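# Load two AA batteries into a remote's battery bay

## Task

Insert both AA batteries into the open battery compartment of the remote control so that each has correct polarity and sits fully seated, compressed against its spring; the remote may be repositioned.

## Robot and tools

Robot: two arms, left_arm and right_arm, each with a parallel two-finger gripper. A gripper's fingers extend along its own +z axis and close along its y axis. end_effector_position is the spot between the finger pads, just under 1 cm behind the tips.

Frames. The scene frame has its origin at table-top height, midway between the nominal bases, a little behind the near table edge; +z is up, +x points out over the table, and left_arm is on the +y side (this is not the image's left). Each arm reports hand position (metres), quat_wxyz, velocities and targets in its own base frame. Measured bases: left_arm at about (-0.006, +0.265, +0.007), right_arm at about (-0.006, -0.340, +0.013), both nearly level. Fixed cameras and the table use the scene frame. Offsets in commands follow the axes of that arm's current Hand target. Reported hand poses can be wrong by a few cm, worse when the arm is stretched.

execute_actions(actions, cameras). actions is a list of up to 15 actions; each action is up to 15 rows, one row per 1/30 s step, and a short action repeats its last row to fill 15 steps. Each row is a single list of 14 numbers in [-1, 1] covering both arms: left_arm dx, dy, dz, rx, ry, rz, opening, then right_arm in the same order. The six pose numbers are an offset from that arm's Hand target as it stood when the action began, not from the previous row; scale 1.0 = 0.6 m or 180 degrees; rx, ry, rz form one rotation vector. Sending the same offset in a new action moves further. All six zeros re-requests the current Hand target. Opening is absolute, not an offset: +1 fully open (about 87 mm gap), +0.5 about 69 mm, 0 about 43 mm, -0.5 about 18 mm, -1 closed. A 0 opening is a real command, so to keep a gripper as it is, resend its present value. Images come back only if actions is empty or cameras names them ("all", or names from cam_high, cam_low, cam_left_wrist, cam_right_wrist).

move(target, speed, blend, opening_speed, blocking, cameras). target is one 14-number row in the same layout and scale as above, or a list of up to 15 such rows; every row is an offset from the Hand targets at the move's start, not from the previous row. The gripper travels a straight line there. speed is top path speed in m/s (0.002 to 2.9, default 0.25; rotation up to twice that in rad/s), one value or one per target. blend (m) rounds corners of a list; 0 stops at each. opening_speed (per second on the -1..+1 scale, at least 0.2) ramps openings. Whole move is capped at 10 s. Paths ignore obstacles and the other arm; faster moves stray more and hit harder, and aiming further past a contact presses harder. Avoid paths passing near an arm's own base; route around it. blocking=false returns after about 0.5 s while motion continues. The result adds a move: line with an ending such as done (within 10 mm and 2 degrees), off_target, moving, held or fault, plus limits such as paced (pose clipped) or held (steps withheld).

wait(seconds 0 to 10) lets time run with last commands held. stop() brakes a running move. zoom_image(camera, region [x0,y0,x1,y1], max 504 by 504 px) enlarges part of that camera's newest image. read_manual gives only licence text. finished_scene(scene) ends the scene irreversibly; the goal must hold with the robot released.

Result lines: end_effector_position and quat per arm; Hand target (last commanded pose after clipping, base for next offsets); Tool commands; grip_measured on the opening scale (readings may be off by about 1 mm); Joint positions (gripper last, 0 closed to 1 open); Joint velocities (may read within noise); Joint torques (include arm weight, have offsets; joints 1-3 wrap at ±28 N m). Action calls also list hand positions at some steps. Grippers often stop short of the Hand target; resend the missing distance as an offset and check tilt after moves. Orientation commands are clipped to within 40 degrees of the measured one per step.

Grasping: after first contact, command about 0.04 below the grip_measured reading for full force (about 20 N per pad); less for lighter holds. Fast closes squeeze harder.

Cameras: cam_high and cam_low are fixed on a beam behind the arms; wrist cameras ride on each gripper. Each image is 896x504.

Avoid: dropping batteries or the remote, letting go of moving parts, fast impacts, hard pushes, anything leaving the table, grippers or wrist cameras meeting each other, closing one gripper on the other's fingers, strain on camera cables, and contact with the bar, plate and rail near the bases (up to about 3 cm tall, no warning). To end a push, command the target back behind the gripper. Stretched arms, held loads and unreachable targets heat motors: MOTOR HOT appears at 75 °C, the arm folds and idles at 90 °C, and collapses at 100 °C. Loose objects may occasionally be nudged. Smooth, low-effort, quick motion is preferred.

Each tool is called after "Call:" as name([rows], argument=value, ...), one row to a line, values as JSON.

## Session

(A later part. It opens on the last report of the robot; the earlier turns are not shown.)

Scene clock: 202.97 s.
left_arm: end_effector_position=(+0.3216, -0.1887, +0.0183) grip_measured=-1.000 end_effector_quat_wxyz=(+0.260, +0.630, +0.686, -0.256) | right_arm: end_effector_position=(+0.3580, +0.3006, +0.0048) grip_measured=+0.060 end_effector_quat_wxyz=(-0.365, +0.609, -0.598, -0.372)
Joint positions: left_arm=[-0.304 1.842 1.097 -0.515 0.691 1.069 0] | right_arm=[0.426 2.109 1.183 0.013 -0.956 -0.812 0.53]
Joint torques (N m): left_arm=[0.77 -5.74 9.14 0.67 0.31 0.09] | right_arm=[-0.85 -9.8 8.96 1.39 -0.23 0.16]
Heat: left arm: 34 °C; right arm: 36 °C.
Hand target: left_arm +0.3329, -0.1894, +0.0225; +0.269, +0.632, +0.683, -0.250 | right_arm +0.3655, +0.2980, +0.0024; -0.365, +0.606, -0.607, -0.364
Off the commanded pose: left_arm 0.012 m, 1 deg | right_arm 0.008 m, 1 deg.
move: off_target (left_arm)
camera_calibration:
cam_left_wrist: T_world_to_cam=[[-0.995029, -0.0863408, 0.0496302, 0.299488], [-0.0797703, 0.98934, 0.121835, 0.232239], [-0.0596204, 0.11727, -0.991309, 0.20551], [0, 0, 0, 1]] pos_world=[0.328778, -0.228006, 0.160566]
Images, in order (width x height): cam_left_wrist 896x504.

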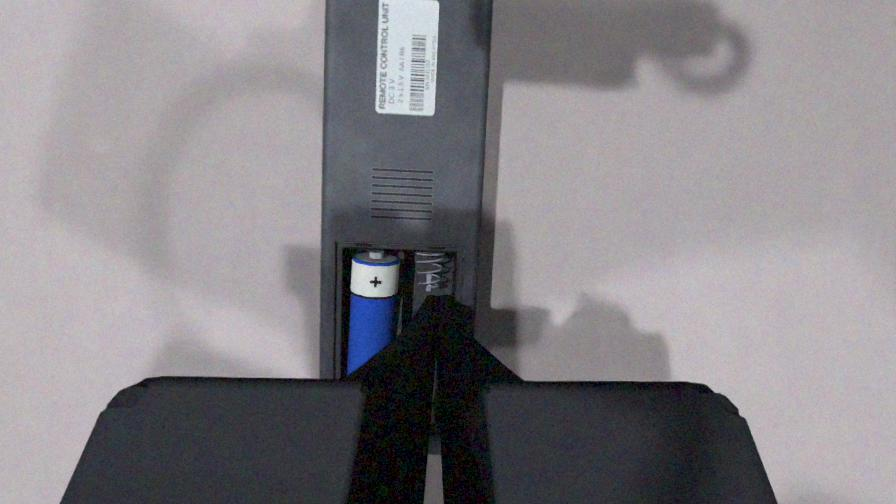

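Call:
move([
  [-0.04,0,-0.045,0,0,0,-1,0,0,0,0,0,0,0.02],
  [-0.005,0.017,-0.06,0,0,0,-1,0,0,0,0,0,0,0.02],
  [0.0395,0.017,-0.012,0,0,0,-1,0,0,0,0,0,0,0.02],
], speed=0.08, cameras=["cam_left_wrist"])

Call:
zoom_image(camera="cam_left_wrist", region=[350, 160, 560, 390])

Scene clock: 206.23 s.
left_arm: end_effector_position=(+0.3423, -0.1674, +0.0267) grip_measured=-1.000 end_effector_quat_wxyz=(+0.276, +0.629, +0.682, -0.250) | right_arm: end_effector_position=(+0.3590, +0.2995, +0.0047) grip_measured=+0.060 end_effector_quat_wxyz=(-0.366, +0.608, -0.599, -0.371)
Joint positions: left_arm=[-0.225 1.863 1.159 -0.579 0.717 1.157 0] | right_arm=[0.423 2.109 1.183 0.013 -0.955 -0.812 0.53]
Joint torques (N m): left_arm=[0.23 -4.62 4.19 0.99 0.29 0.11] | right_arm=[-0.55 -9.81 8.96 1.39 -0.23 0.16]
Heat: left arm: 34 °C; right arm: 36 °C.
Hand target: left_arm +0.3414, -0.1664, +0.0115; +0.269, +0.632, +0.683, -0.250 | right_arm +0.3655, +0.2981, +0.0024; -0.365, +0.606, -0.607, -0.364
Off the commanded pose: left_arm 0.015 m, 1 deg | right_arm 0.007 m, 1 deg.
move: off_target (left_arm)
camera_calibration:
cam_left_wrist: T_world_to_cam=[[-0.995441, -0.0932178, 0.0201884, 0.321262], [-0.0905899, 0.990266, 0.105677, 0.216035], [-0.0298428, 0.103366, -0.994196, 0.200193], [0, 0, 0, 1]] pos_world=[0.345342, -0.204678, 0.169716]
Images, in order (width x height): cam_left_wrist 896x504.

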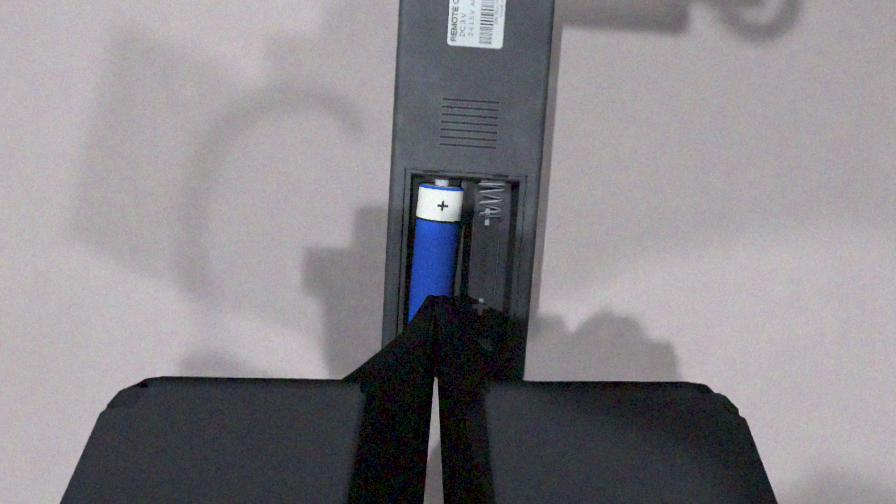

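Scaled by 2.191 from the camera's 896x504 image, which has a finer 1280x720 frame.

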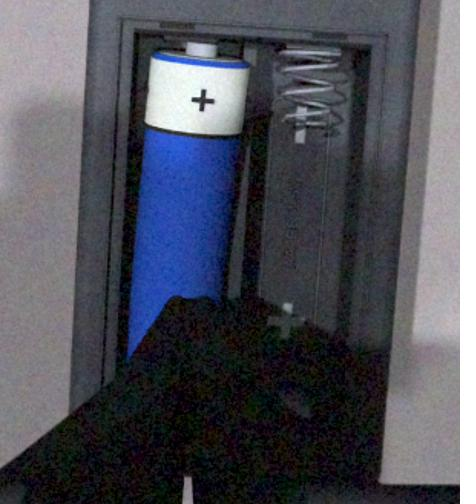

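Call:
move([
  [-0.035,0,-0.045,0,0,0,-1,0,0,0,0,0,0,0.02],
  [-0.06,-0.004,0.0,0,0,0,-1,0,0,0,0,0,0,0.02],
  [-0.034,-0.004,0.034,0,0,0,-1,0,0,0,0,0,0,0.02],
  [-0.026,0.004,0.052,0,0,0,-1,0,0,0,0,0,0,0.02],
], speed=0.08, cameras=["cam_left_wrist","cam_right_wrist"])

Call:
zoom_image(camera="cam_left_wrist", region=[350, 220, 560, 420])

Call:
zoom_image(camera="cam_right_wrist", region=[360, 0, 540, 90])

Scene clock: 209.53 s.
left_arm: end_effector_position=(+0.3400, -0.1991, +0.0197) grip_measured=-1.000 end_effector_quat_wxyz=(+0.275, +0.623, +0.681, -0.269) | right_arm: end_effector_position=(+0.3620, +0.2967, +0.0045) grip_measured=+0.060 end_effector_quat_wxyz=(-0.367, +0.604, -0.604, -0.368)
Joint positions: left_arm=[-0.299 1.901 1.162 -0.494 0.729 1.053 0] | right_arm=[0.416 2.109 1.184 0.015 -0.949 -0.807 0.53]
Joint torques (N m): left_arm=[-0.57 -3.73 5.19 1.3 -0.05 0.11] | right_arm=[0.18 -9.77 8.94 1.39 -0.28 0.11]
Heat: left arm: 34 °C; right arm: 36 °C.
Hand target: left_arm +0.3463, -0.1988, -0.0006; +0.269, +0.632, +0.683, -0.250 | right_arm +0.3654, +0.2981, +0.0024; -0.365, +0.606, -0.607, -0.364
Off the commanded pose: left_arm 0.021 m, 3 deg | right_arm 0.004 m, 1 deg.
move: off_target (left_arm)
camera_calibration:
cam_left_wrist: T_world_to_cam=[[-0.994814, -0.0888793, 0.0494473, 0.316145], [-0.0848159, 0.993263, 0.0789622, 0.247175], [-0.0561322, 0.0743588, -0.995651, 0.199577], [0, 0, 0, 1]] pos_world=[0.346672, -0.232252, 0.163559]
cam_right_wrist: T_world_to_cam=[[0.999914, 0.00194683, 0.0129851, -0.365572], [0.00470216, -0.97645, -0.215691, 0.310545], [0.0122594, 0.215734, -0.976375, 0.0855025], [0, 0, 0, 1]] pos_world=[0.363032, 0.285497, 0.155211]
Images, in order (width x height): cam_left_wrist 896x504, cam_right_wrist 896x504.

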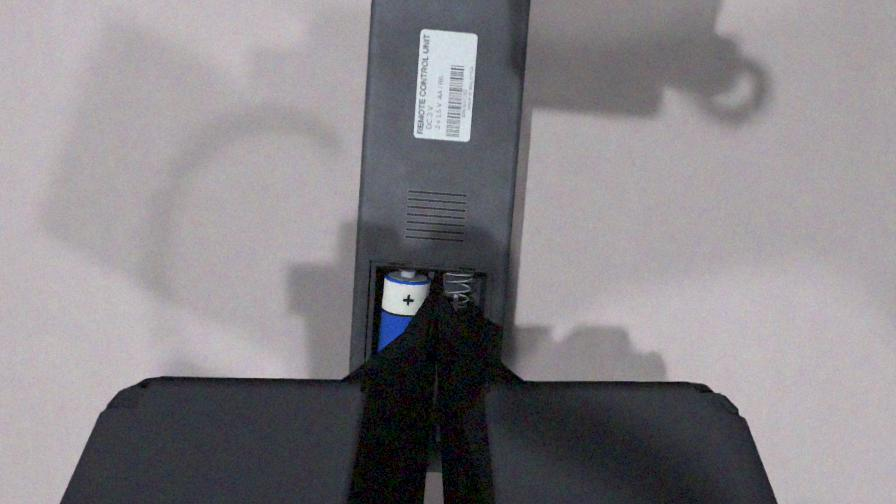

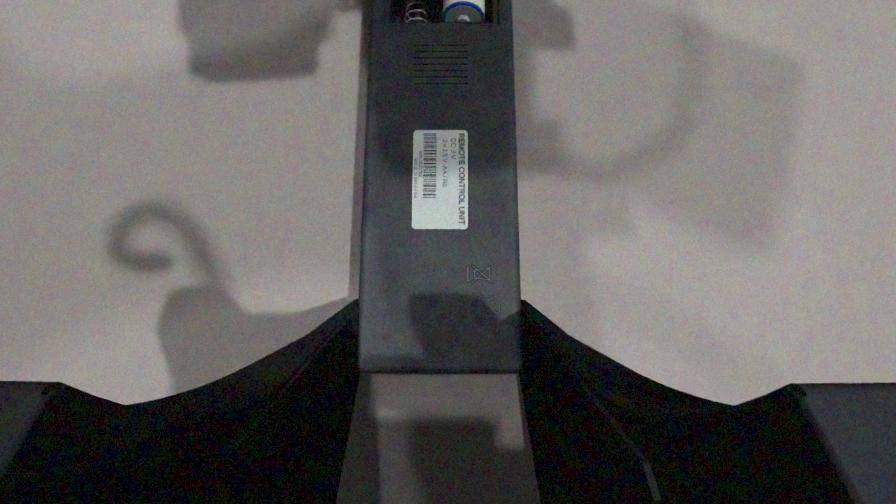

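Scaled by 2.400 from the camera's 896x504 image, which has a finer 1280x720 frame.

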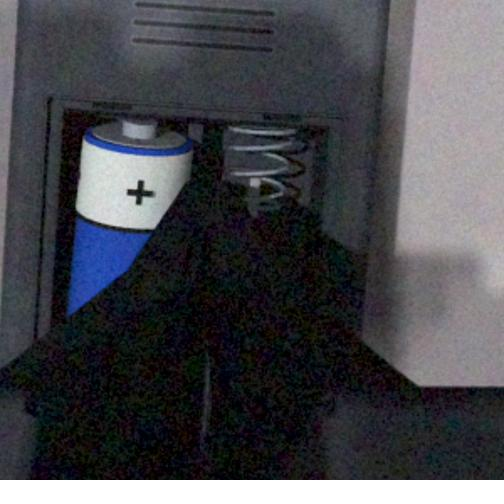

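Scaled by 2.800 from the camera's 896x504 image, which has a finer 1280x720 frame.

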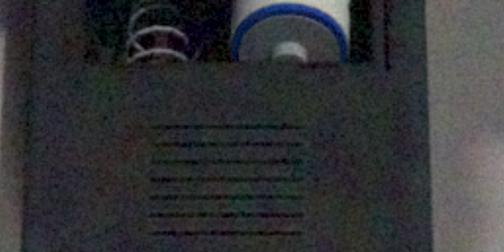

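Call:
move([
  [-0.042,0,-0.05,0,0,0,-1,0,0,0,0,0,0,0.02],
  [-0.037,0,-0.052,0,0,0,-1,0,0,0,0,0,0,0.02],
  [-0.024,0.0,-0.03,0,0,0,-1,0,0,0,0,0,0,0.02],
], speed=0.08, cameras=["cam_left_wrist"])

Call:
zoom_image(camera="cam_left_wrist", region=[350, 220, 560, 420])

Scene clock: 211.57 s.
left_arm: end_effector_position=(+0.3397, -0.1928, +0.0214) grip_measured=-1.000 end_effector_quat_wxyz=(+0.258, +0.626, +0.690, -0.258) | right_arm: end_effector_position=(+0.3620, +0.2967, +0.0045) grip_measured=+0.060 end_effector_quat_wxyz=(-0.367, +0.604, -0.604, -0.368)
Joint positions: left_arm=[-0.299 1.901 1.191 -0.554 0.692 1.063 0] | right_arm=[0.416 2.109 1.184 0.015 -0.949 -0.807 0.53]
Joint torques (N m): left_arm=[-0.32 -6.93 6.67 0.98 0.28 0.03] | right_arm=[0.17 -9.76 8.94 1.39 -0.28 0.11]
Heat: left arm: 34 °C; right arm: 36 °C.
Hand target: left_arm +0.3462, -0.1970, +0.0223; +0.269, +0.632, +0.683, -0.250 | right_arm +0.3655, +0.2981, +0.0024; -0.365, +0.606, -0.607, -0.364
Off the commanded pose: left_arm 0.008 m, 2 deg | right_arm 0.004 m, 1 deg.
move: done
camera_calibration:
cam_left_wrist: T_world_to_cam=[[-0.993781, -0.0954057, 0.0574284, 0.314691], [-0.087815, 0.988555, 0.122672, 0.239864], [-0.0684748, 0.116866, -0.990784, 0.213012], [0, 0, 0, 1]] pos_world=[0.348383, -0.23199, 0.163552]
Images, in order (width x height): cam_left_wrist 896x504.

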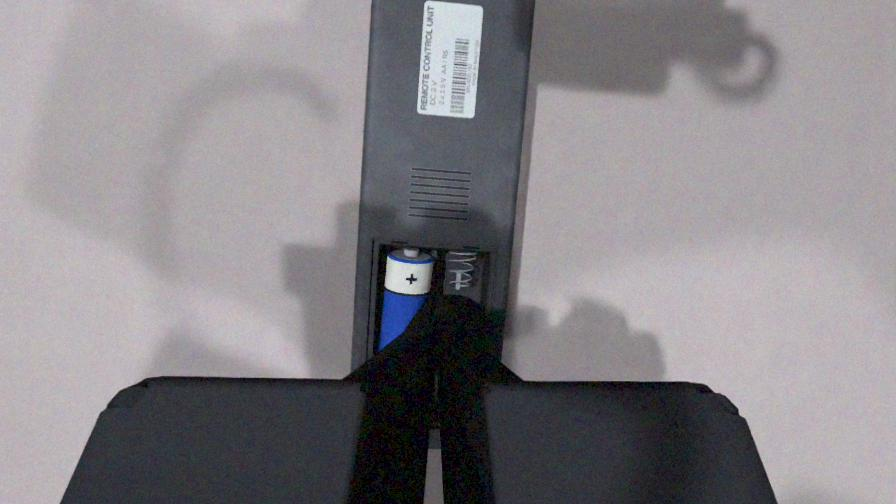

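Scaled by 2.400 from the camera's 896x504 image, which has a finer 1280x720 frame.

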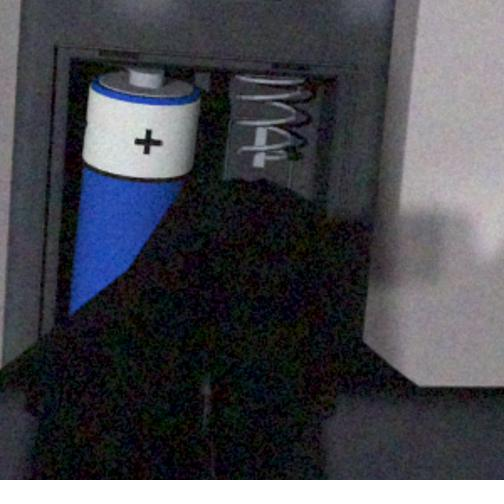

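Call:
move([
  [-0.045,0,-0.05,0,0,0,-1,0,0,0,0,0,0,0.02],
  [-0.05,0.013,-0.05,0,0,0,-1,0,0,0,0,0,0,0.02],
  [-0.032,0.013,0.003,0,0,0,-1,0,0,0,0,0,0,0.02],
], speed=0.1, cameras=["cam_left_wrist"])

Call:
zoom_image(camera="cam_left_wrist", region=[350, 220, 560, 420])

Scene clock: 214.23 s.
left_arm: end_effector_position=(+0.3559, -0.2096, +0.0402) grip_measured=-1.000 end_effector_quat_wxyz=(+0.272, +0.631, +0.682, -0.250) | right_arm: end_effector_position=(+0.3620, +0.2967, +0.0045) grip_measured=+0.060 end_effector_quat_wxyz=(-0.367, +0.604, -0.604, -0.368)
Joint positions: left_arm=[-0.331 1.916 1.285 -0.579 0.681 1.035 0] | right_arm=[0.416 2.109 1.184 0.015 -0.949 -0.807 0.53]
Joint torques (N m): left_arm=[-0.27 -6.68 5.52 0.95 0.27 -0.07] | right_arm=[0.18 -9.77 8.95 1.39 -0.28 0.11]
Heat: left arm: 34 °C; right arm: 36 °C.
Hand target: left_arm +0.3551, -0.2115, +0.0341; +0.269, +0.632, +0.683, -0.250 | right_arm +0.3655, +0.2981, +0.0024; -0.365, +0.606, -0.607, -0.364
Off the commanded pose: left_arm 0.006 m, 0 deg | right_arm 0.004 m, 1 deg.
move: done
camera_calibration:
cam_left_wrist: T_world_to_cam=[[-0.995821, -0.0881468, 0.0239014, 0.331633], [-0.0849487, 0.990068, 0.112027, 0.255368], [-0.0335388, 0.109528, -0.993418, 0.220899], [0, 0, 0, 1]] pos_world=[0.359348, -0.247794, 0.18291]
Images, in order (width x height): cam_left_wrist 896x504.

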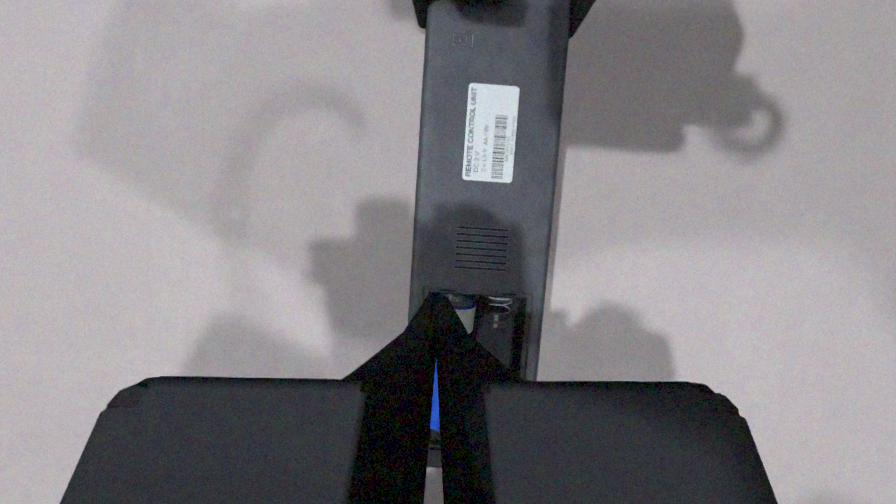

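Scaled by 2.400 from the camera's 896x504 image, which has a finer 1280x720 frame.

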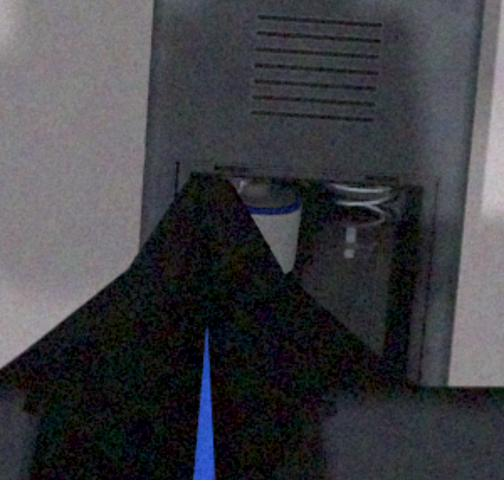

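Call:
move([
  [0.0125,-0.0085,-0.011,0,0,0,-1,0,0,0,0,0,0,0.02],
  [0.032,-0.0085,0.011,0,0,0,-1,0,0,0,0,0,0,0.02],
  [0.055,-0.0085,0.011,0,0,0,-1,0,0,0,0,0,0,0.02],
], speed=0.08, cameras=["cam_left_wrist","cam_right_wrist"])

Call:
zoom_image(camera="cam_left_wrist", region=[350, 220, 560, 420])

Call:
zoom_image(camera="cam_right_wrist", region=[360, 0, 540, 90])

Scene clock: 216.47 s.
left_arm: end_effector_position=(+0.3564, -0.2045, +0.0266) grip_measured=-1.000 end_effector_quat_wxyz=(+0.297, +0.634, +0.667, -0.257) | right_arm: end_effector_position=(+0.3619, +0.2968, +0.0046) grip_measured=+0.060 end_effector_quat_wxyz=(-0.367, +0.604, -0.603, -0.368)
Joint positions: left_arm=[-0.301 1.916 1.202 -0.473 0.729 1.071 0] | right_arm=[0.416 2.109 1.184 0.015 -0.95 -0.807 0.53]
Joint torques (N m): left_arm=[0.87 -5.81 3.64 0.66 -0.01 0.12] | right_arm=[0.17 -9.77 8.95 1.38 -0.27 0.11]
Heat: left arm: 34 °C; right arm: 36 °C.
Hand target: left_arm +0.3485, -0.1924, +0.0068; +0.269, +0.631, +0.683, -0.250 | right_arm +0.3654, +0.2981, +0.0024; -0.365, +0.606, -0.607, -0.364
Off the commanded pose: left_arm 0.025 m, 4 deg | right_arm 0.004 m, 1 deg.
move: off_target (left_arm)
camera_calibration:
cam_left_wrist: T_world_to_cam=[[-0.997229, -0.0741139, -0.00640469, 0.337146], [-0.0743688, 0.995302, 0.0619997, 0.250521], [0.00177957, 0.0623042, -0.998056, 0.184686], [0, 0, 0, 1]] pos_world=[0.354514, -0.235863, 0.170954]
cam_right_wrist: T_world_to_cam=[[0.999911, 0.00263838, 0.0130423, -0.36568], [0.00540219, -0.976227, -0.216683, 0.310419], [0.0121606, 0.216734, -0.976155, 0.0854153], [0, 0, 0, 1]] pos_world=[0.362932, 0.285492, 0.15541]
Images, in order (width x height): cam_left_wrist 896x504, cam_right_wrist 896x504.

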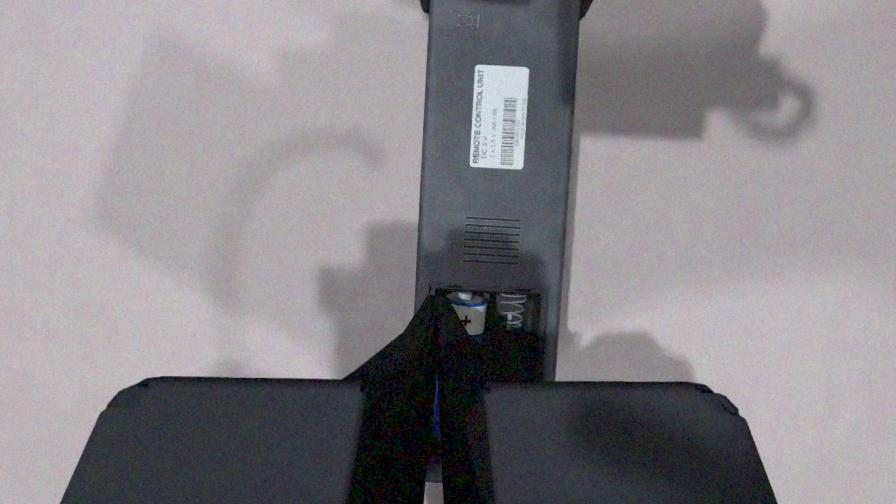

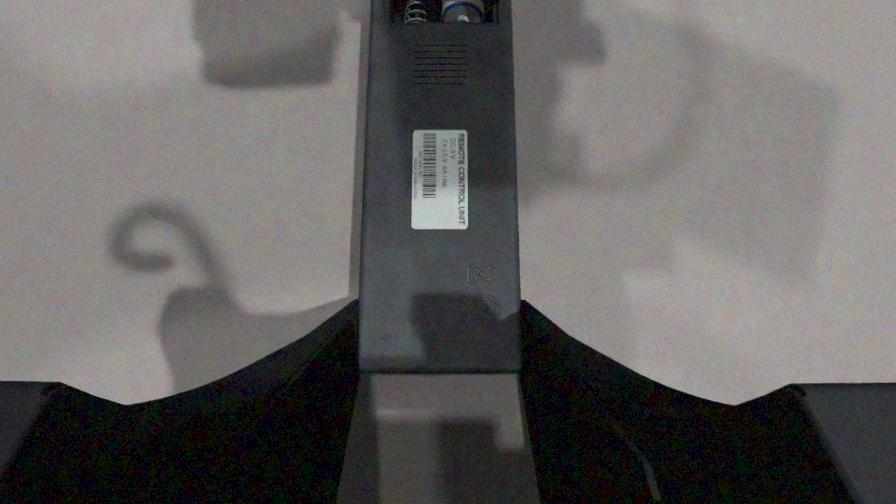

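Scaled by 2.400 from the camera's 896x504 image, which has a finer 1280x720 frame.

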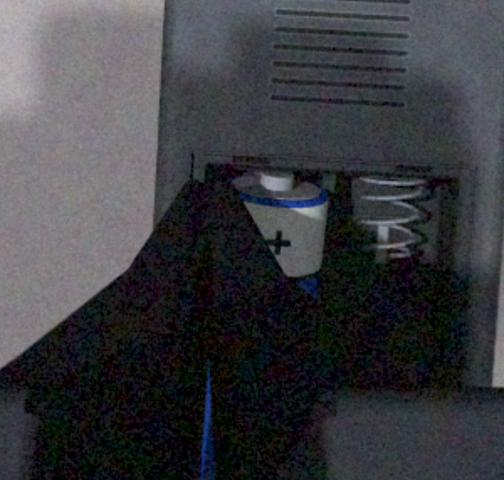

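Scaled by 2.800 from the camera's 896x504 image, which has a finer 1280x720 frame.

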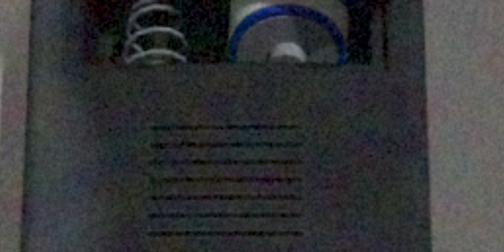

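Call:
move([
  [-0.04,0,-0.045,0,0,0,-1,0,0,0,0,0,0,0.02],
  [-0.04,-0.012,-0.045,0,0,0,-1,0,0,0,0,0,0,0.02],
  [-0.027,-0.012,-0.012,0,0,0,-1,0,0,0,0,0,0,0.02],
], speed=0.1, cameras=["cam_left_wrist"])

Call:
zoom_image(camera="cam_left_wrist", region=[350, 220, 560, 420])

Scene clock: 219.07 s.
left_arm: end_effector_position=(+0.3494, -0.1999, +0.0293) grip_measured=-1.000 end_effector_quat_wxyz=(+0.281, +0.630, +0.679, -0.250) | right_arm: end_effector_position=(+0.3606, +0.2983, +0.0048) grip_measured=+0.060 end_effector_quat_wxyz=(-0.366, +0.606, -0.602, -0.370)
Joint positions: left_arm=[-0.307 1.893 1.199 -0.514 0.696 1.056 0] | right_arm=[0.419 2.109 1.184 0.015 -0.953 -0.807 0.53]
Joint torques (N m): left_arm=[-0.61 -7.35 4.48 0.75 0.2 -0.05] | right_arm=[-0.2 -9.78 8.91 1.38 -0.25 0.11]
Heat: left arm: 34 °C; right arm: 37 °C.
Hand target: left_arm +0.3419, -0.2000, +0.0232; +0.269, +0.632, +0.683, -0.250 | right_arm +0.3655, +0.2980, +0.0024; -0.365, +0.606, -0.607, -0.364
Off the commanded pose: left_arm 0.010 m, 1 deg | right_arm 0.005 m, 1 deg.
move: done
camera_calibration:
cam_left_wrist: T_world_to_cam=[[-0.995816, -0.0905612, 0.0122244, 0.326167], [-0.0889436, 0.991226, 0.097774, 0.248464], [-0.0209716, 0.0962777, -0.995134, 0.201791], [0, 0, 0, 1]] pos_world=[0.351133, -0.236174, 0.172528]
Images, in order (width x height): cam_left_wrist 896x504.

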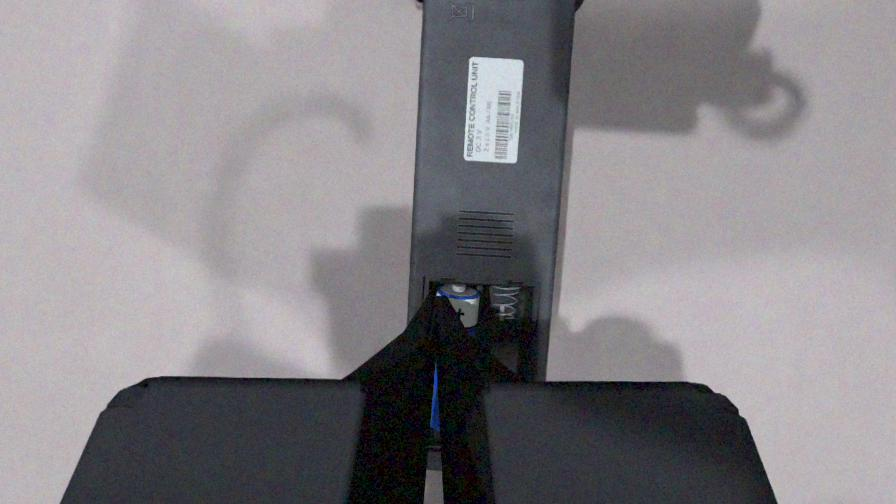

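Scaled by 2.400 from the camera's 896x504 image, which has a finer 1280x720 frame.

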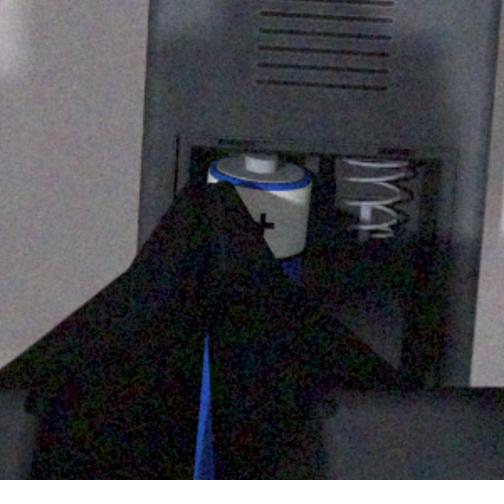

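Call:
move([
  [-0.018,-0.003,-0.02,0,0,0,-1,0,0,0,0,0,0,0.02],
  [-0.018,-0.013,-0.02,0,0,0,-1,0,0,0,0,0,0,0.02],
  [0.013,-0.01,0.004,0,0,0,-1,0,0,0,0,0,0,0.02],
  [0.033,-0.01,0.012,0,0,0,-1,0,0,0,0,0,0,0.02],
], speed=0.08, cameras=["cam_left_wrist","cam_right_wrist"])

Call:
zoom_image(camera="cam_left_wrist", region=[350, 220, 560, 420])

Call:
zoom_image(camera="cam_right_wrist", region=[360, 0, 540, 90])

Scene clock: 221.77 s.
left_arm: end_effector_position=(+0.3324, -0.1964, +0.0176) grip_measured=-1.000 end_effector_quat_wxyz=(+0.272, +0.626, +0.682, -0.264) | right_arm: end_effector_position=(+0.3606, +0.2982, +0.0048) grip_measured=+0.060 end_effector_quat_wxyz=(-0.366, +0.606, -0.602, -0.370)
Joint positions: left_arm=[-0.304 1.877 1.126 -0.484 0.716 1.055 0] | right_arm=[0.419 2.109 1.184 0.015 -0.952 -0.807 0.53]
Joint torques (N m): left_arm=[0.59 -5.44 4.23 1.09 0.09 0.24] | right_arm=[-0.13 -9.78 8.92 1.38 -0.26 0.11]
Heat: left arm: 35 °C; right arm: 37 °C.
Hand target: left_arm +0.3350, -0.1908, +0.0043; +0.269, +0.632, +0.683, -0.250 | right_arm +0.3655, +0.2980, +0.0024; -0.365, +0.606, -0.607, -0.364
Off the commanded pose: left_arm 0.015 m, 2 deg | right_arm 0.005 m, 1 deg.
move: off_target (left_arm)
camera_calibration:
cam_left_wrist: T_world_to_cam=[[-0.995108, -0.0876997, 0.0454851, 0.309495], [-0.0832697, 0.992314, 0.0915326, 0.243057], [-0.0531629, 0.0872973, -0.994763, 0.198433], [0, 0, 0, 1]] pos_world=[0.33877, -0.231369, 0.161068]
cam_right_wrist: T_world_to_cam=[[0.999897, 0.0071664, 0.0124313, -0.365792], [0.00970541, -0.975886, -0.218065, 0.31019], [0.0105688, 0.218163, -0.975855, 0.0854844], [0, 0, 0, 1]] pos_world=[0.36184, 0.286682, 0.155609]
Images, in order (width x height): cam_left_wrist 896x504, cam_right_wrist 896x504.

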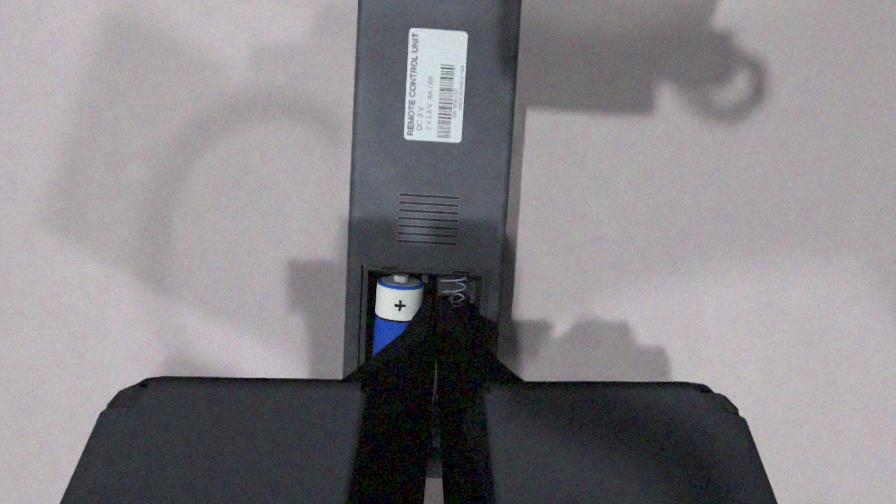

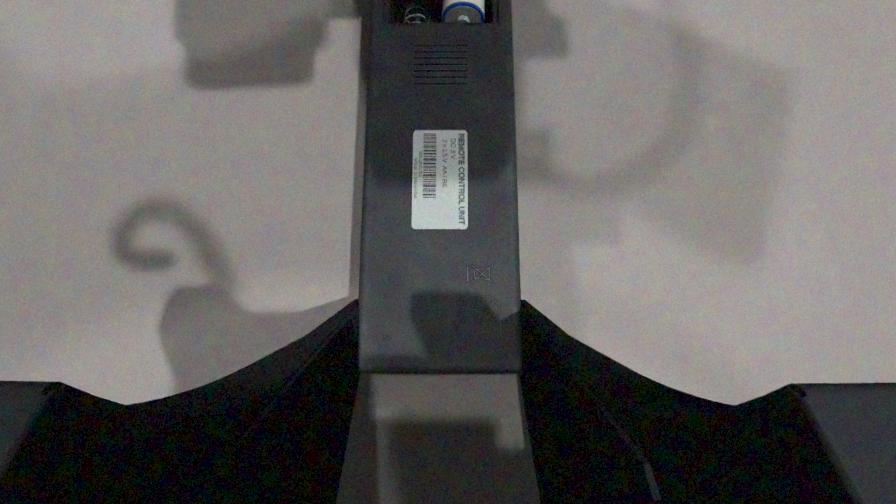

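Scaled by 2.400 from the camera's 896x504 image, which has a finer 1280x720 frame.

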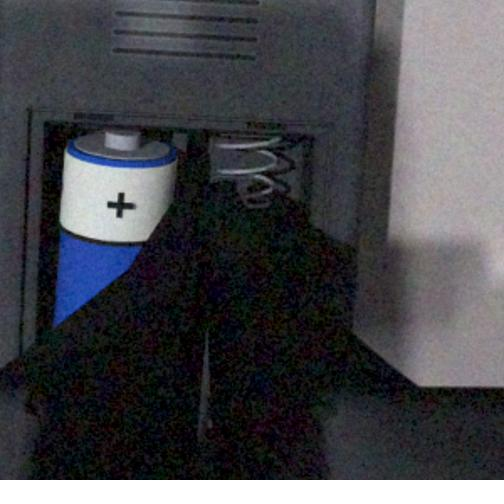

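Scaled by 2.800 from the camera's 896x504 image, which has a finer 1280x720 frame.

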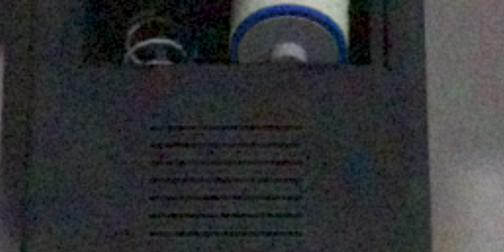

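Call:
move([
  [-0.055,0,-0.058,0,0,0,-0.78,0,0,0,0,0,0,0.02],
  [-0.055,0.02,-0.055,0,0,0,-0.78,0,0,0,0,0,0,0.02],
  [-0.042,0.02,-0.01,0,0,0,-0.78,0,0,0,0,0,0,0.02],
], speed=0.1, cameras=["cam_left_wrist"])

Call:
zoom_image(camera="cam_left_wrist", region=[350, 220, 560, 420])

Scene clock: 224.53 s.
left_arm: end_effector_position=(+0.3493, -0.2026, +0.0323) grip_measured=-0.780 end_effector_quat_wxyz=(+0.272, +0.632, +0.681, -0.250) | right_arm: end_effector_position=(+0.3597, +0.2997, +0.0051) grip_measured=+0.060 end_effector_quat_wxyz=(-0.366, +0.607, -0.600, -0.371)
Joint positions: left_arm=[-0.318 1.9 1.229 -0.548 0.686 1.05 0.11] | right_arm=[0.423 2.109 1.185 0.015 -0.953 -0.807 0.53]
Joint torques (N m): left_arm=[-0.13 -6.48 5.37 0.94 0.28 -0.09] | right_arm=[-0.54 -9.78 8.87 1.38 -0.25 0.11]
Heat: left arm: 35 °C; right arm: 37 °C.
Hand target: left_arm +0.3482, -0.2042, +0.0259; +0.269, +0.632, +0.683, -0.250 | right_arm +0.3655, +0.2981, +0.0025; -0.365, +0.606, -0.607, -0.364
Off the commanded pose: left_arm 0.007 m, 0 deg | right_arm 0.007 m, 1 deg.
move: done
camera_calibration:
cam_left_wrist: T_world_to_cam=[[-0.995886, -0.0877578, 0.0225886, 0.32602], [-0.0847262, 0.990157, 0.111403, 0.248698], [-0.0321428, 0.109031, -0.993519, 0.211453], [0, 0, 0, 1]] pos_world=[0.352547, -0.240694, 0.175012]
Images, in order (width x height): cam_left_wrist 896x504.

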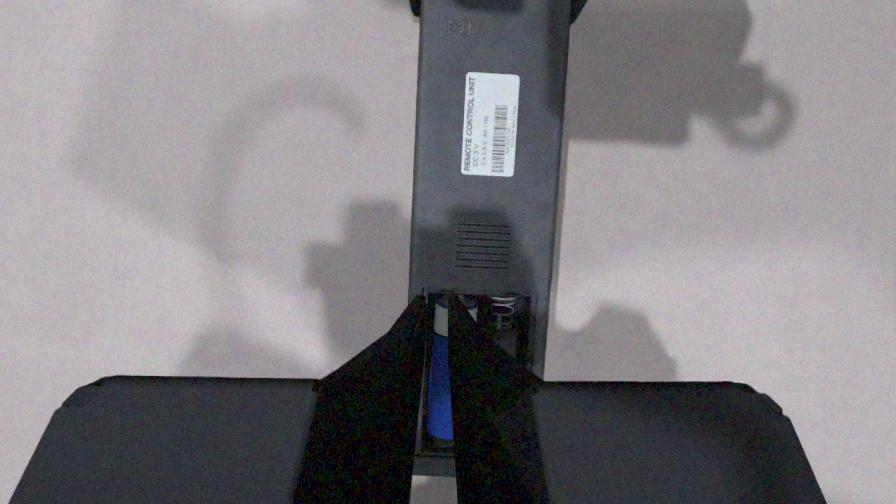

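Scaled by 2.400 from the camera's 896x504 image, which has a finer 1280x720 frame.

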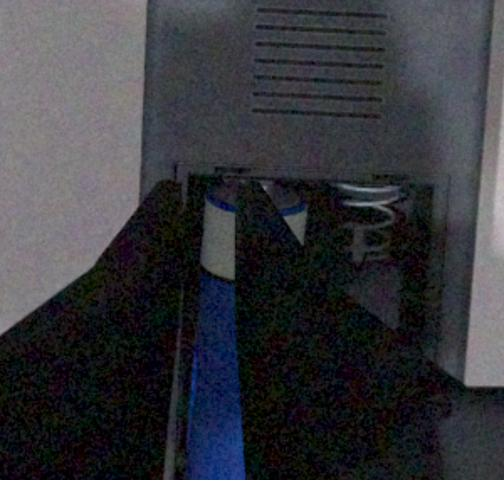

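Call:
move([
  [0.0,-0.01,-0.012,0,0,0,-0.78,0,0,0,0,0,0,0.02],
  [0.004,-0.01,-0.004,0,0,0,-0.78,0,0,0,0,0,0,0.02],
], speed=0.08, cameras=["cam_left_wrist"])

Call:
zoom_image(camera="cam_left_wrist", region=[350, 220, 560, 420])

Scene clock: 225.77 s.
left_arm: end_effector_position=(+0.3473, -0.2020, +0.0299) grip_measured=-0.780 end_effector_quat_wxyz=(+0.272, +0.632, +0.681, -0.250) | right_arm: end_effector_position=(+0.3597, +0.2996, +0.0051) grip_measured=+0.060 end_effector_quat_wxyz=(-0.366, +0.607, -0.601, -0.371)
Joint positions: left_arm=[-0.318 1.897 1.214 -0.537 0.686 1.05 0.11] | right_arm=[0.423 2.109 1.185 0.015 -0.953 -0.807 0.53]
Joint torques (N m): left_arm=[-0.03 -7.92 3.84 0.9 0.28 -0.04] | right_arm=[-0.55 -9.8 8.87 1.38 -0.25 0.11]
Heat: left arm: 35 °C; right arm: 37 °C.
Hand target: left_arm +0.3420, -0.2012, +0.0259; +0.269, +0.632, +0.683, -0.250 | right_arm +0.3656, +0.2980, +0.0024; -0.365, +0.606, -0.607, -0.364
Off the commanded pose: left_arm 0.007 m, 0 deg | right_arm 0.007 m, 1 deg.
move: done
camera_calibration:
cam_left_wrist: T_world_to_cam=[[-0.995889, -0.0875998, 0.0230366, 0.324098], [-0.0845288, 0.990203, 0.11114, 0.248189], [-0.0325467, 0.108736, -0.993538, 0.209012], [0, 0, 0, 1]] pos_world=[0.350548, -0.240094, 0.172612]
Images, in order (width x height): cam_left_wrist 896x504.

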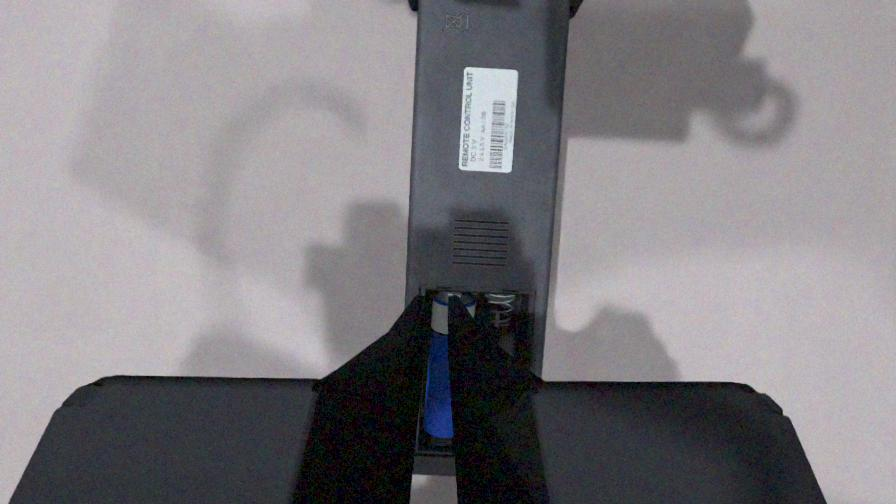

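Scaled by 2.400 from the camera's 896x504 image, which has a finer 1280x720 frame.

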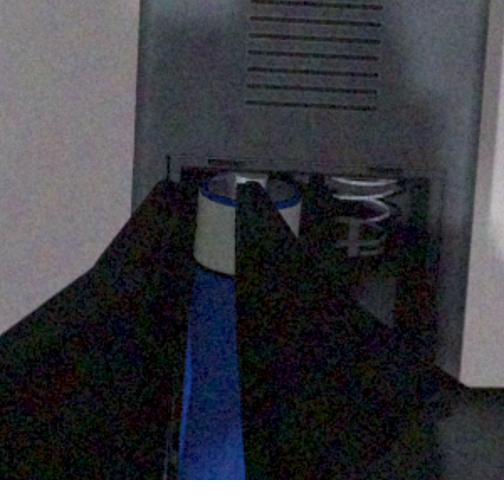

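Call:
move([
  [-0.01,-0.009,-0.018,0,0,0,-0.78,0,0,0,0,0,0,0.02],
  [0.002,-0.009,-0.006,0,0,0,-0.78,0,0,0,0,0,0,0.02],
], speed=0.08, cameras=["cam_left_wrist"])

Call:
zoom_image(camera="cam_left_wrist", region=[350, 220, 560, 420])

Scene clock: 227.03 s.
left_arm: end_effector_position=(+0.3416, -0.2002, +0.0284) grip_measured=-0.780 end_effector_quat_wxyz=(+0.271, +0.631, +0.682, -0.251) | right_arm: end_effector_position=(+0.3597, +0.2996, +0.0051) grip_measured=+0.060 end_effector_quat_wxyz=(-0.366, +0.607, -0.601, -0.371)
Joint positions: left_arm=[-0.318 1.881 1.187 -0.529 0.686 1.05 0.11] | right_arm=[0.423 2.109 1.185 0.015 -0.953 -0.807 0.53]
Joint torques (N m): left_arm=[0.17 -8.4 4.04 0.77 0.29 0.01] | right_arm=[-0.54 -9.8 8.87 1.38 -0.25 0.11]
Heat: left arm: 35 °C; right arm: 37 °C.
Hand target: left_arm +0.3363, -0.1983, +0.0278; +0.269, +0.632, +0.683, -0.250 | right_arm +0.3656, +0.2980, +0.0024; -0.365, +0.606, -0.607, -0.364
Off the commanded pose: left_arm 0.006 m, 0 deg | right_arm 0.007 m, 1 deg.
move: done
camera_calibration:
cam_left_wrist: T_world_to_cam=[[-0.995814, -0.0875448, 0.0262897, 0.318537], [-0.0840816, 0.99012, 0.112221, 0.245875], [-0.0358543, 0.10954, -0.993335, 0.208462], [0, 0, 0, 1]] pos_world=[0.345351, -0.238395, 0.171106]
Images, in order (width x height): cam_left_wrist 896x504.

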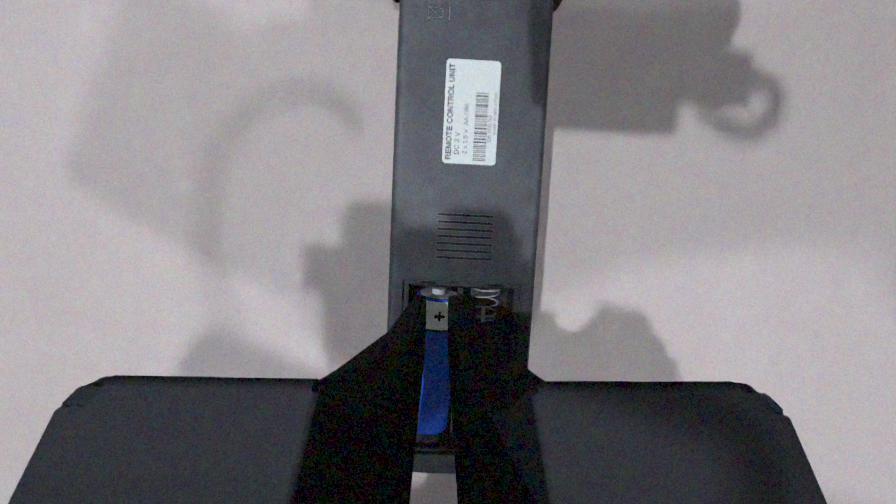

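Scaled by 2.400 from the camera's 896x504 image, which has a finer 1280x720 frame.

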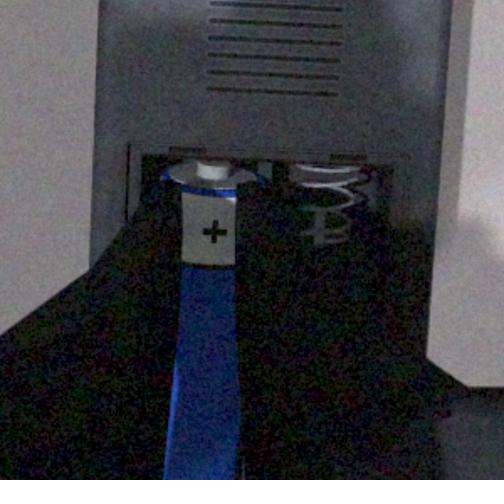

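Call:
move([
  [0.022,0.004,0.022,0,0,0,-0.78,0,0,0,0,0,0,0.02],
  [0.045,0.004,0.018,0,0,0,-0.78,0,0,0,0,0,0,0.02],
], speed=0.05, cameras=["cam_left_wrist","cam_right_wrist"])

Call:
zoom_image(camera="cam_left_wrist", region=[350, 220, 560, 420])

Call:
zoom_image(camera="cam_right_wrist", region=[360, 0, 540, 90])

Scene clock: 228.63 s.
left_arm: end_effector_position=(+0.3451, -0.2017, +0.0272) grip_measured=-0.780 end_effector_quat_wxyz=(+0.303, +0.631, +0.661, -0.269) | right_arm: end_effector_position=(+0.3600, +0.2993, +0.0051) grip_measured=+0.060 end_effector_quat_wxyz=(-0.366, +0.606, -0.601, -0.370)
Joint positions: left_arm=[-0.29 1.881 1.144 -0.452 0.762 1.08 0.11] | right_arm=[0.422 2.109 1.185 0.015 -0.953 -0.807 0.53]
Joint torques (N m): left_arm=[0.77 -5.16 3.03 0.68 -0.26 0.16] | right_arm=[-0.47 -9.8 8.87 1.37 -0.25 0.11]
Heat: left arm: 35 °C; right arm: 38 °C.
Hand target: left_arm +0.3377, -0.1858, +0.0014; +0.269, +0.632, +0.683, -0.250 | right_arm +0.3655, +0.2980, +0.0025; -0.365, +0.606, -0.607, -0.364
Off the commanded pose: left_arm 0.031 m, 5 deg | right_arm 0.006 m, 1 deg.
move: off_target (left_arm)
camera_calibration:
cam_left_wrist: T_world_to_cam=[[-0.997749, -0.0670578, -0.000163376, 0.327524], [-0.0670236, 0.997157, 0.0344261, 0.245391], [-0.00214563, 0.0343596, -0.999407, 0.180839], [0, 0, 0, 1]] pos_world=[0.343621, -0.228944, 0.172337]
cam_right_wrist: T_world_to_cam=[[0.999864, 0.0101072, 0.0129996, -0.366124], [0.0127058, -0.975723, -0.218639, 0.310169], [0.0104742, 0.218775, -0.975719, 0.0853048], [0, 0, 0, 1]] pos_world=[0.36124, 0.287677, 0.155808]
Images, in order (width x height): cam_left_wrist 896x504, cam_right_wrist 896x504.

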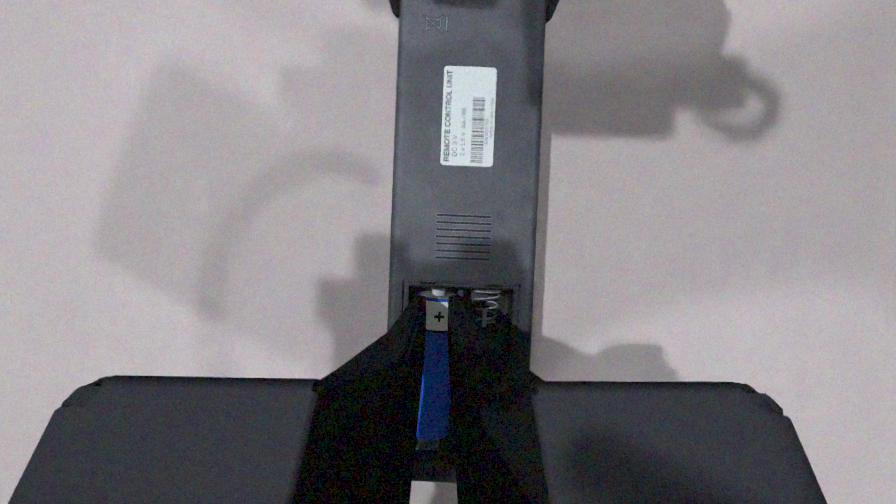

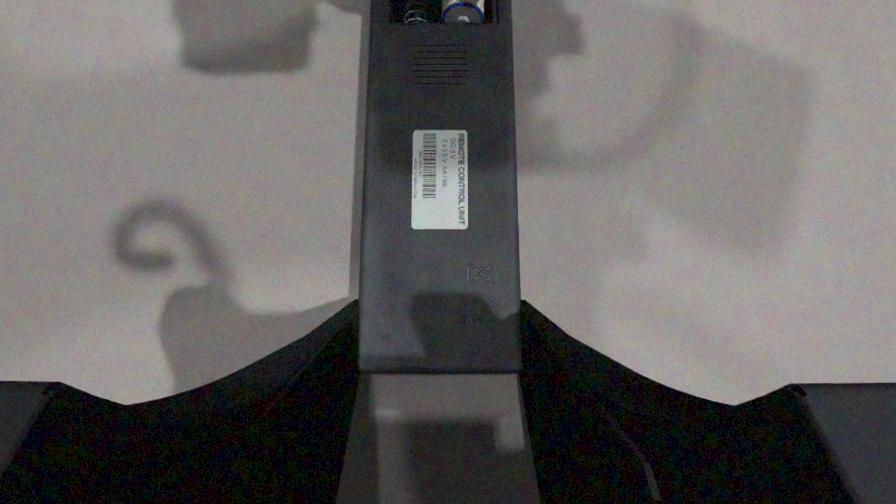

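Scaled by 2.400 from the camera's 896x504 image, which has a finer 1280x720 frame.

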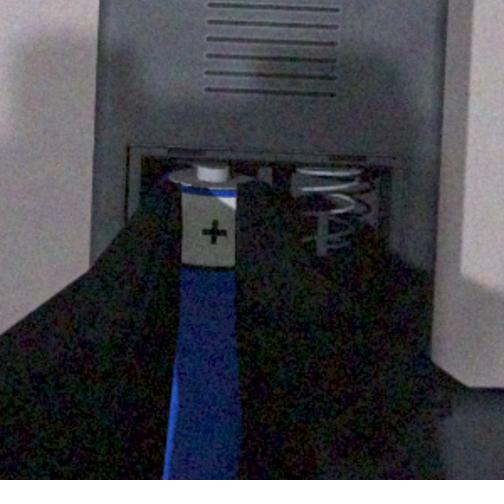

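Scaled by 2.800 from the camera's 896x504 image, which has a finer 1280x720 frame.

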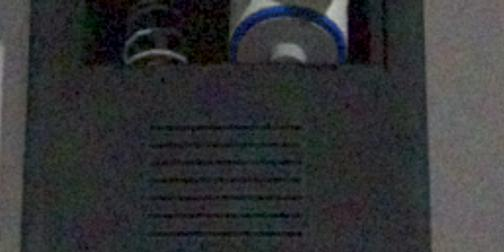

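Call:
move([
  [-0.07,0,-0.08,0,0,0,-0.78,0,0,0,0,0,0,0.02],
  [0.05,0,-0.24,0,-0.22,0,-0.78,0,0,0,0,0,0,0.02],
], speed=0.2, cameras=["cam_left_wrist"])

Scene clock: 232.73 s.
left_arm: end_effector_position=(+0.3216, -0.0679, +0.0813) grip_measured=-0.780 end_effector_quat_wxyz=(+0.469, +0.494, +0.606, -0.410) | right_arm: end_effector_position=(+0.3596, +0.2999, +0.0051) grip_measured=+0.060 end_effector_quat_wxyz=(-0.366, +0.607, -0.600, -0.371)
Joint positions: left_arm=[0.301 1.999 1.224 -1.318 1.31 2.075 0.11] | right_arm=[0.424 2.109 1.185 0.015 -0.953 -0.807 0.53]
Joint torques (N m): left_arm=[0.4 -6.16 7.42 -0.74 0.53 0.13] | right_arm=[-0.62 -9.8 8.87 1.38 -0.26 0.11]
Heat: left arm: 35 °C; right arm: 38 °C.
Hand target: left_arm +0.3284, -0.0661, +0.0862; +0.484, +0.510, +0.551, -0.449 | right_arm +0.3655, +0.2981, +0.0025; -0.365, +0.606, -0.607, -0.364
Off the commanded pose: left_arm 0.009 m, 8 deg | right_arm 0.007 m, 1 deg.
joint sent to its limit (left arm) — joint 6 (wrist roll), upper limit. The joint targets are off in orientation, not in position.
move: off_target (left_arm)
camera_calibration:
cam_left_wrist: T_world_to_cam=[[-0.983643, -0.169904, 0.0598288, 0.296636], [-0.178283, 0.870834, -0.458109, 0.175822], [0.0257337, -0.461282, -0.88688, 0.17857], [0, 0, 0, 1]] pos_world=[0.318534, -0.0203406, 0.221168]
Images, in order (width x height): cam_left_wrist 896x504.

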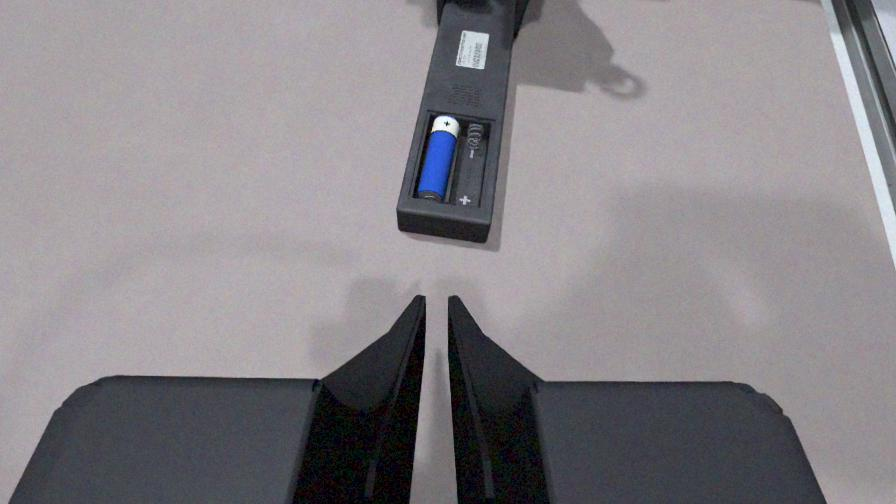

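Call:
zoom_image(camera="cam_left_wrist", region=[390, 90, 510, 250])

Scaled by 3.150 from the camera's 896x504 image, which has a finer 1280x720 frame.

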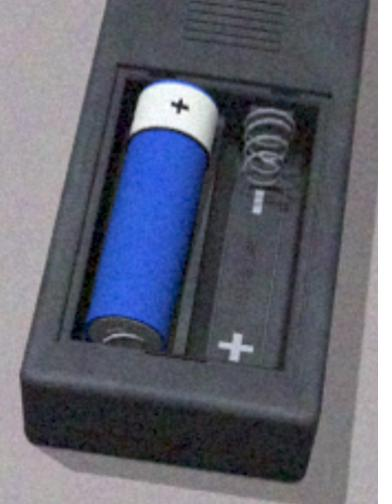

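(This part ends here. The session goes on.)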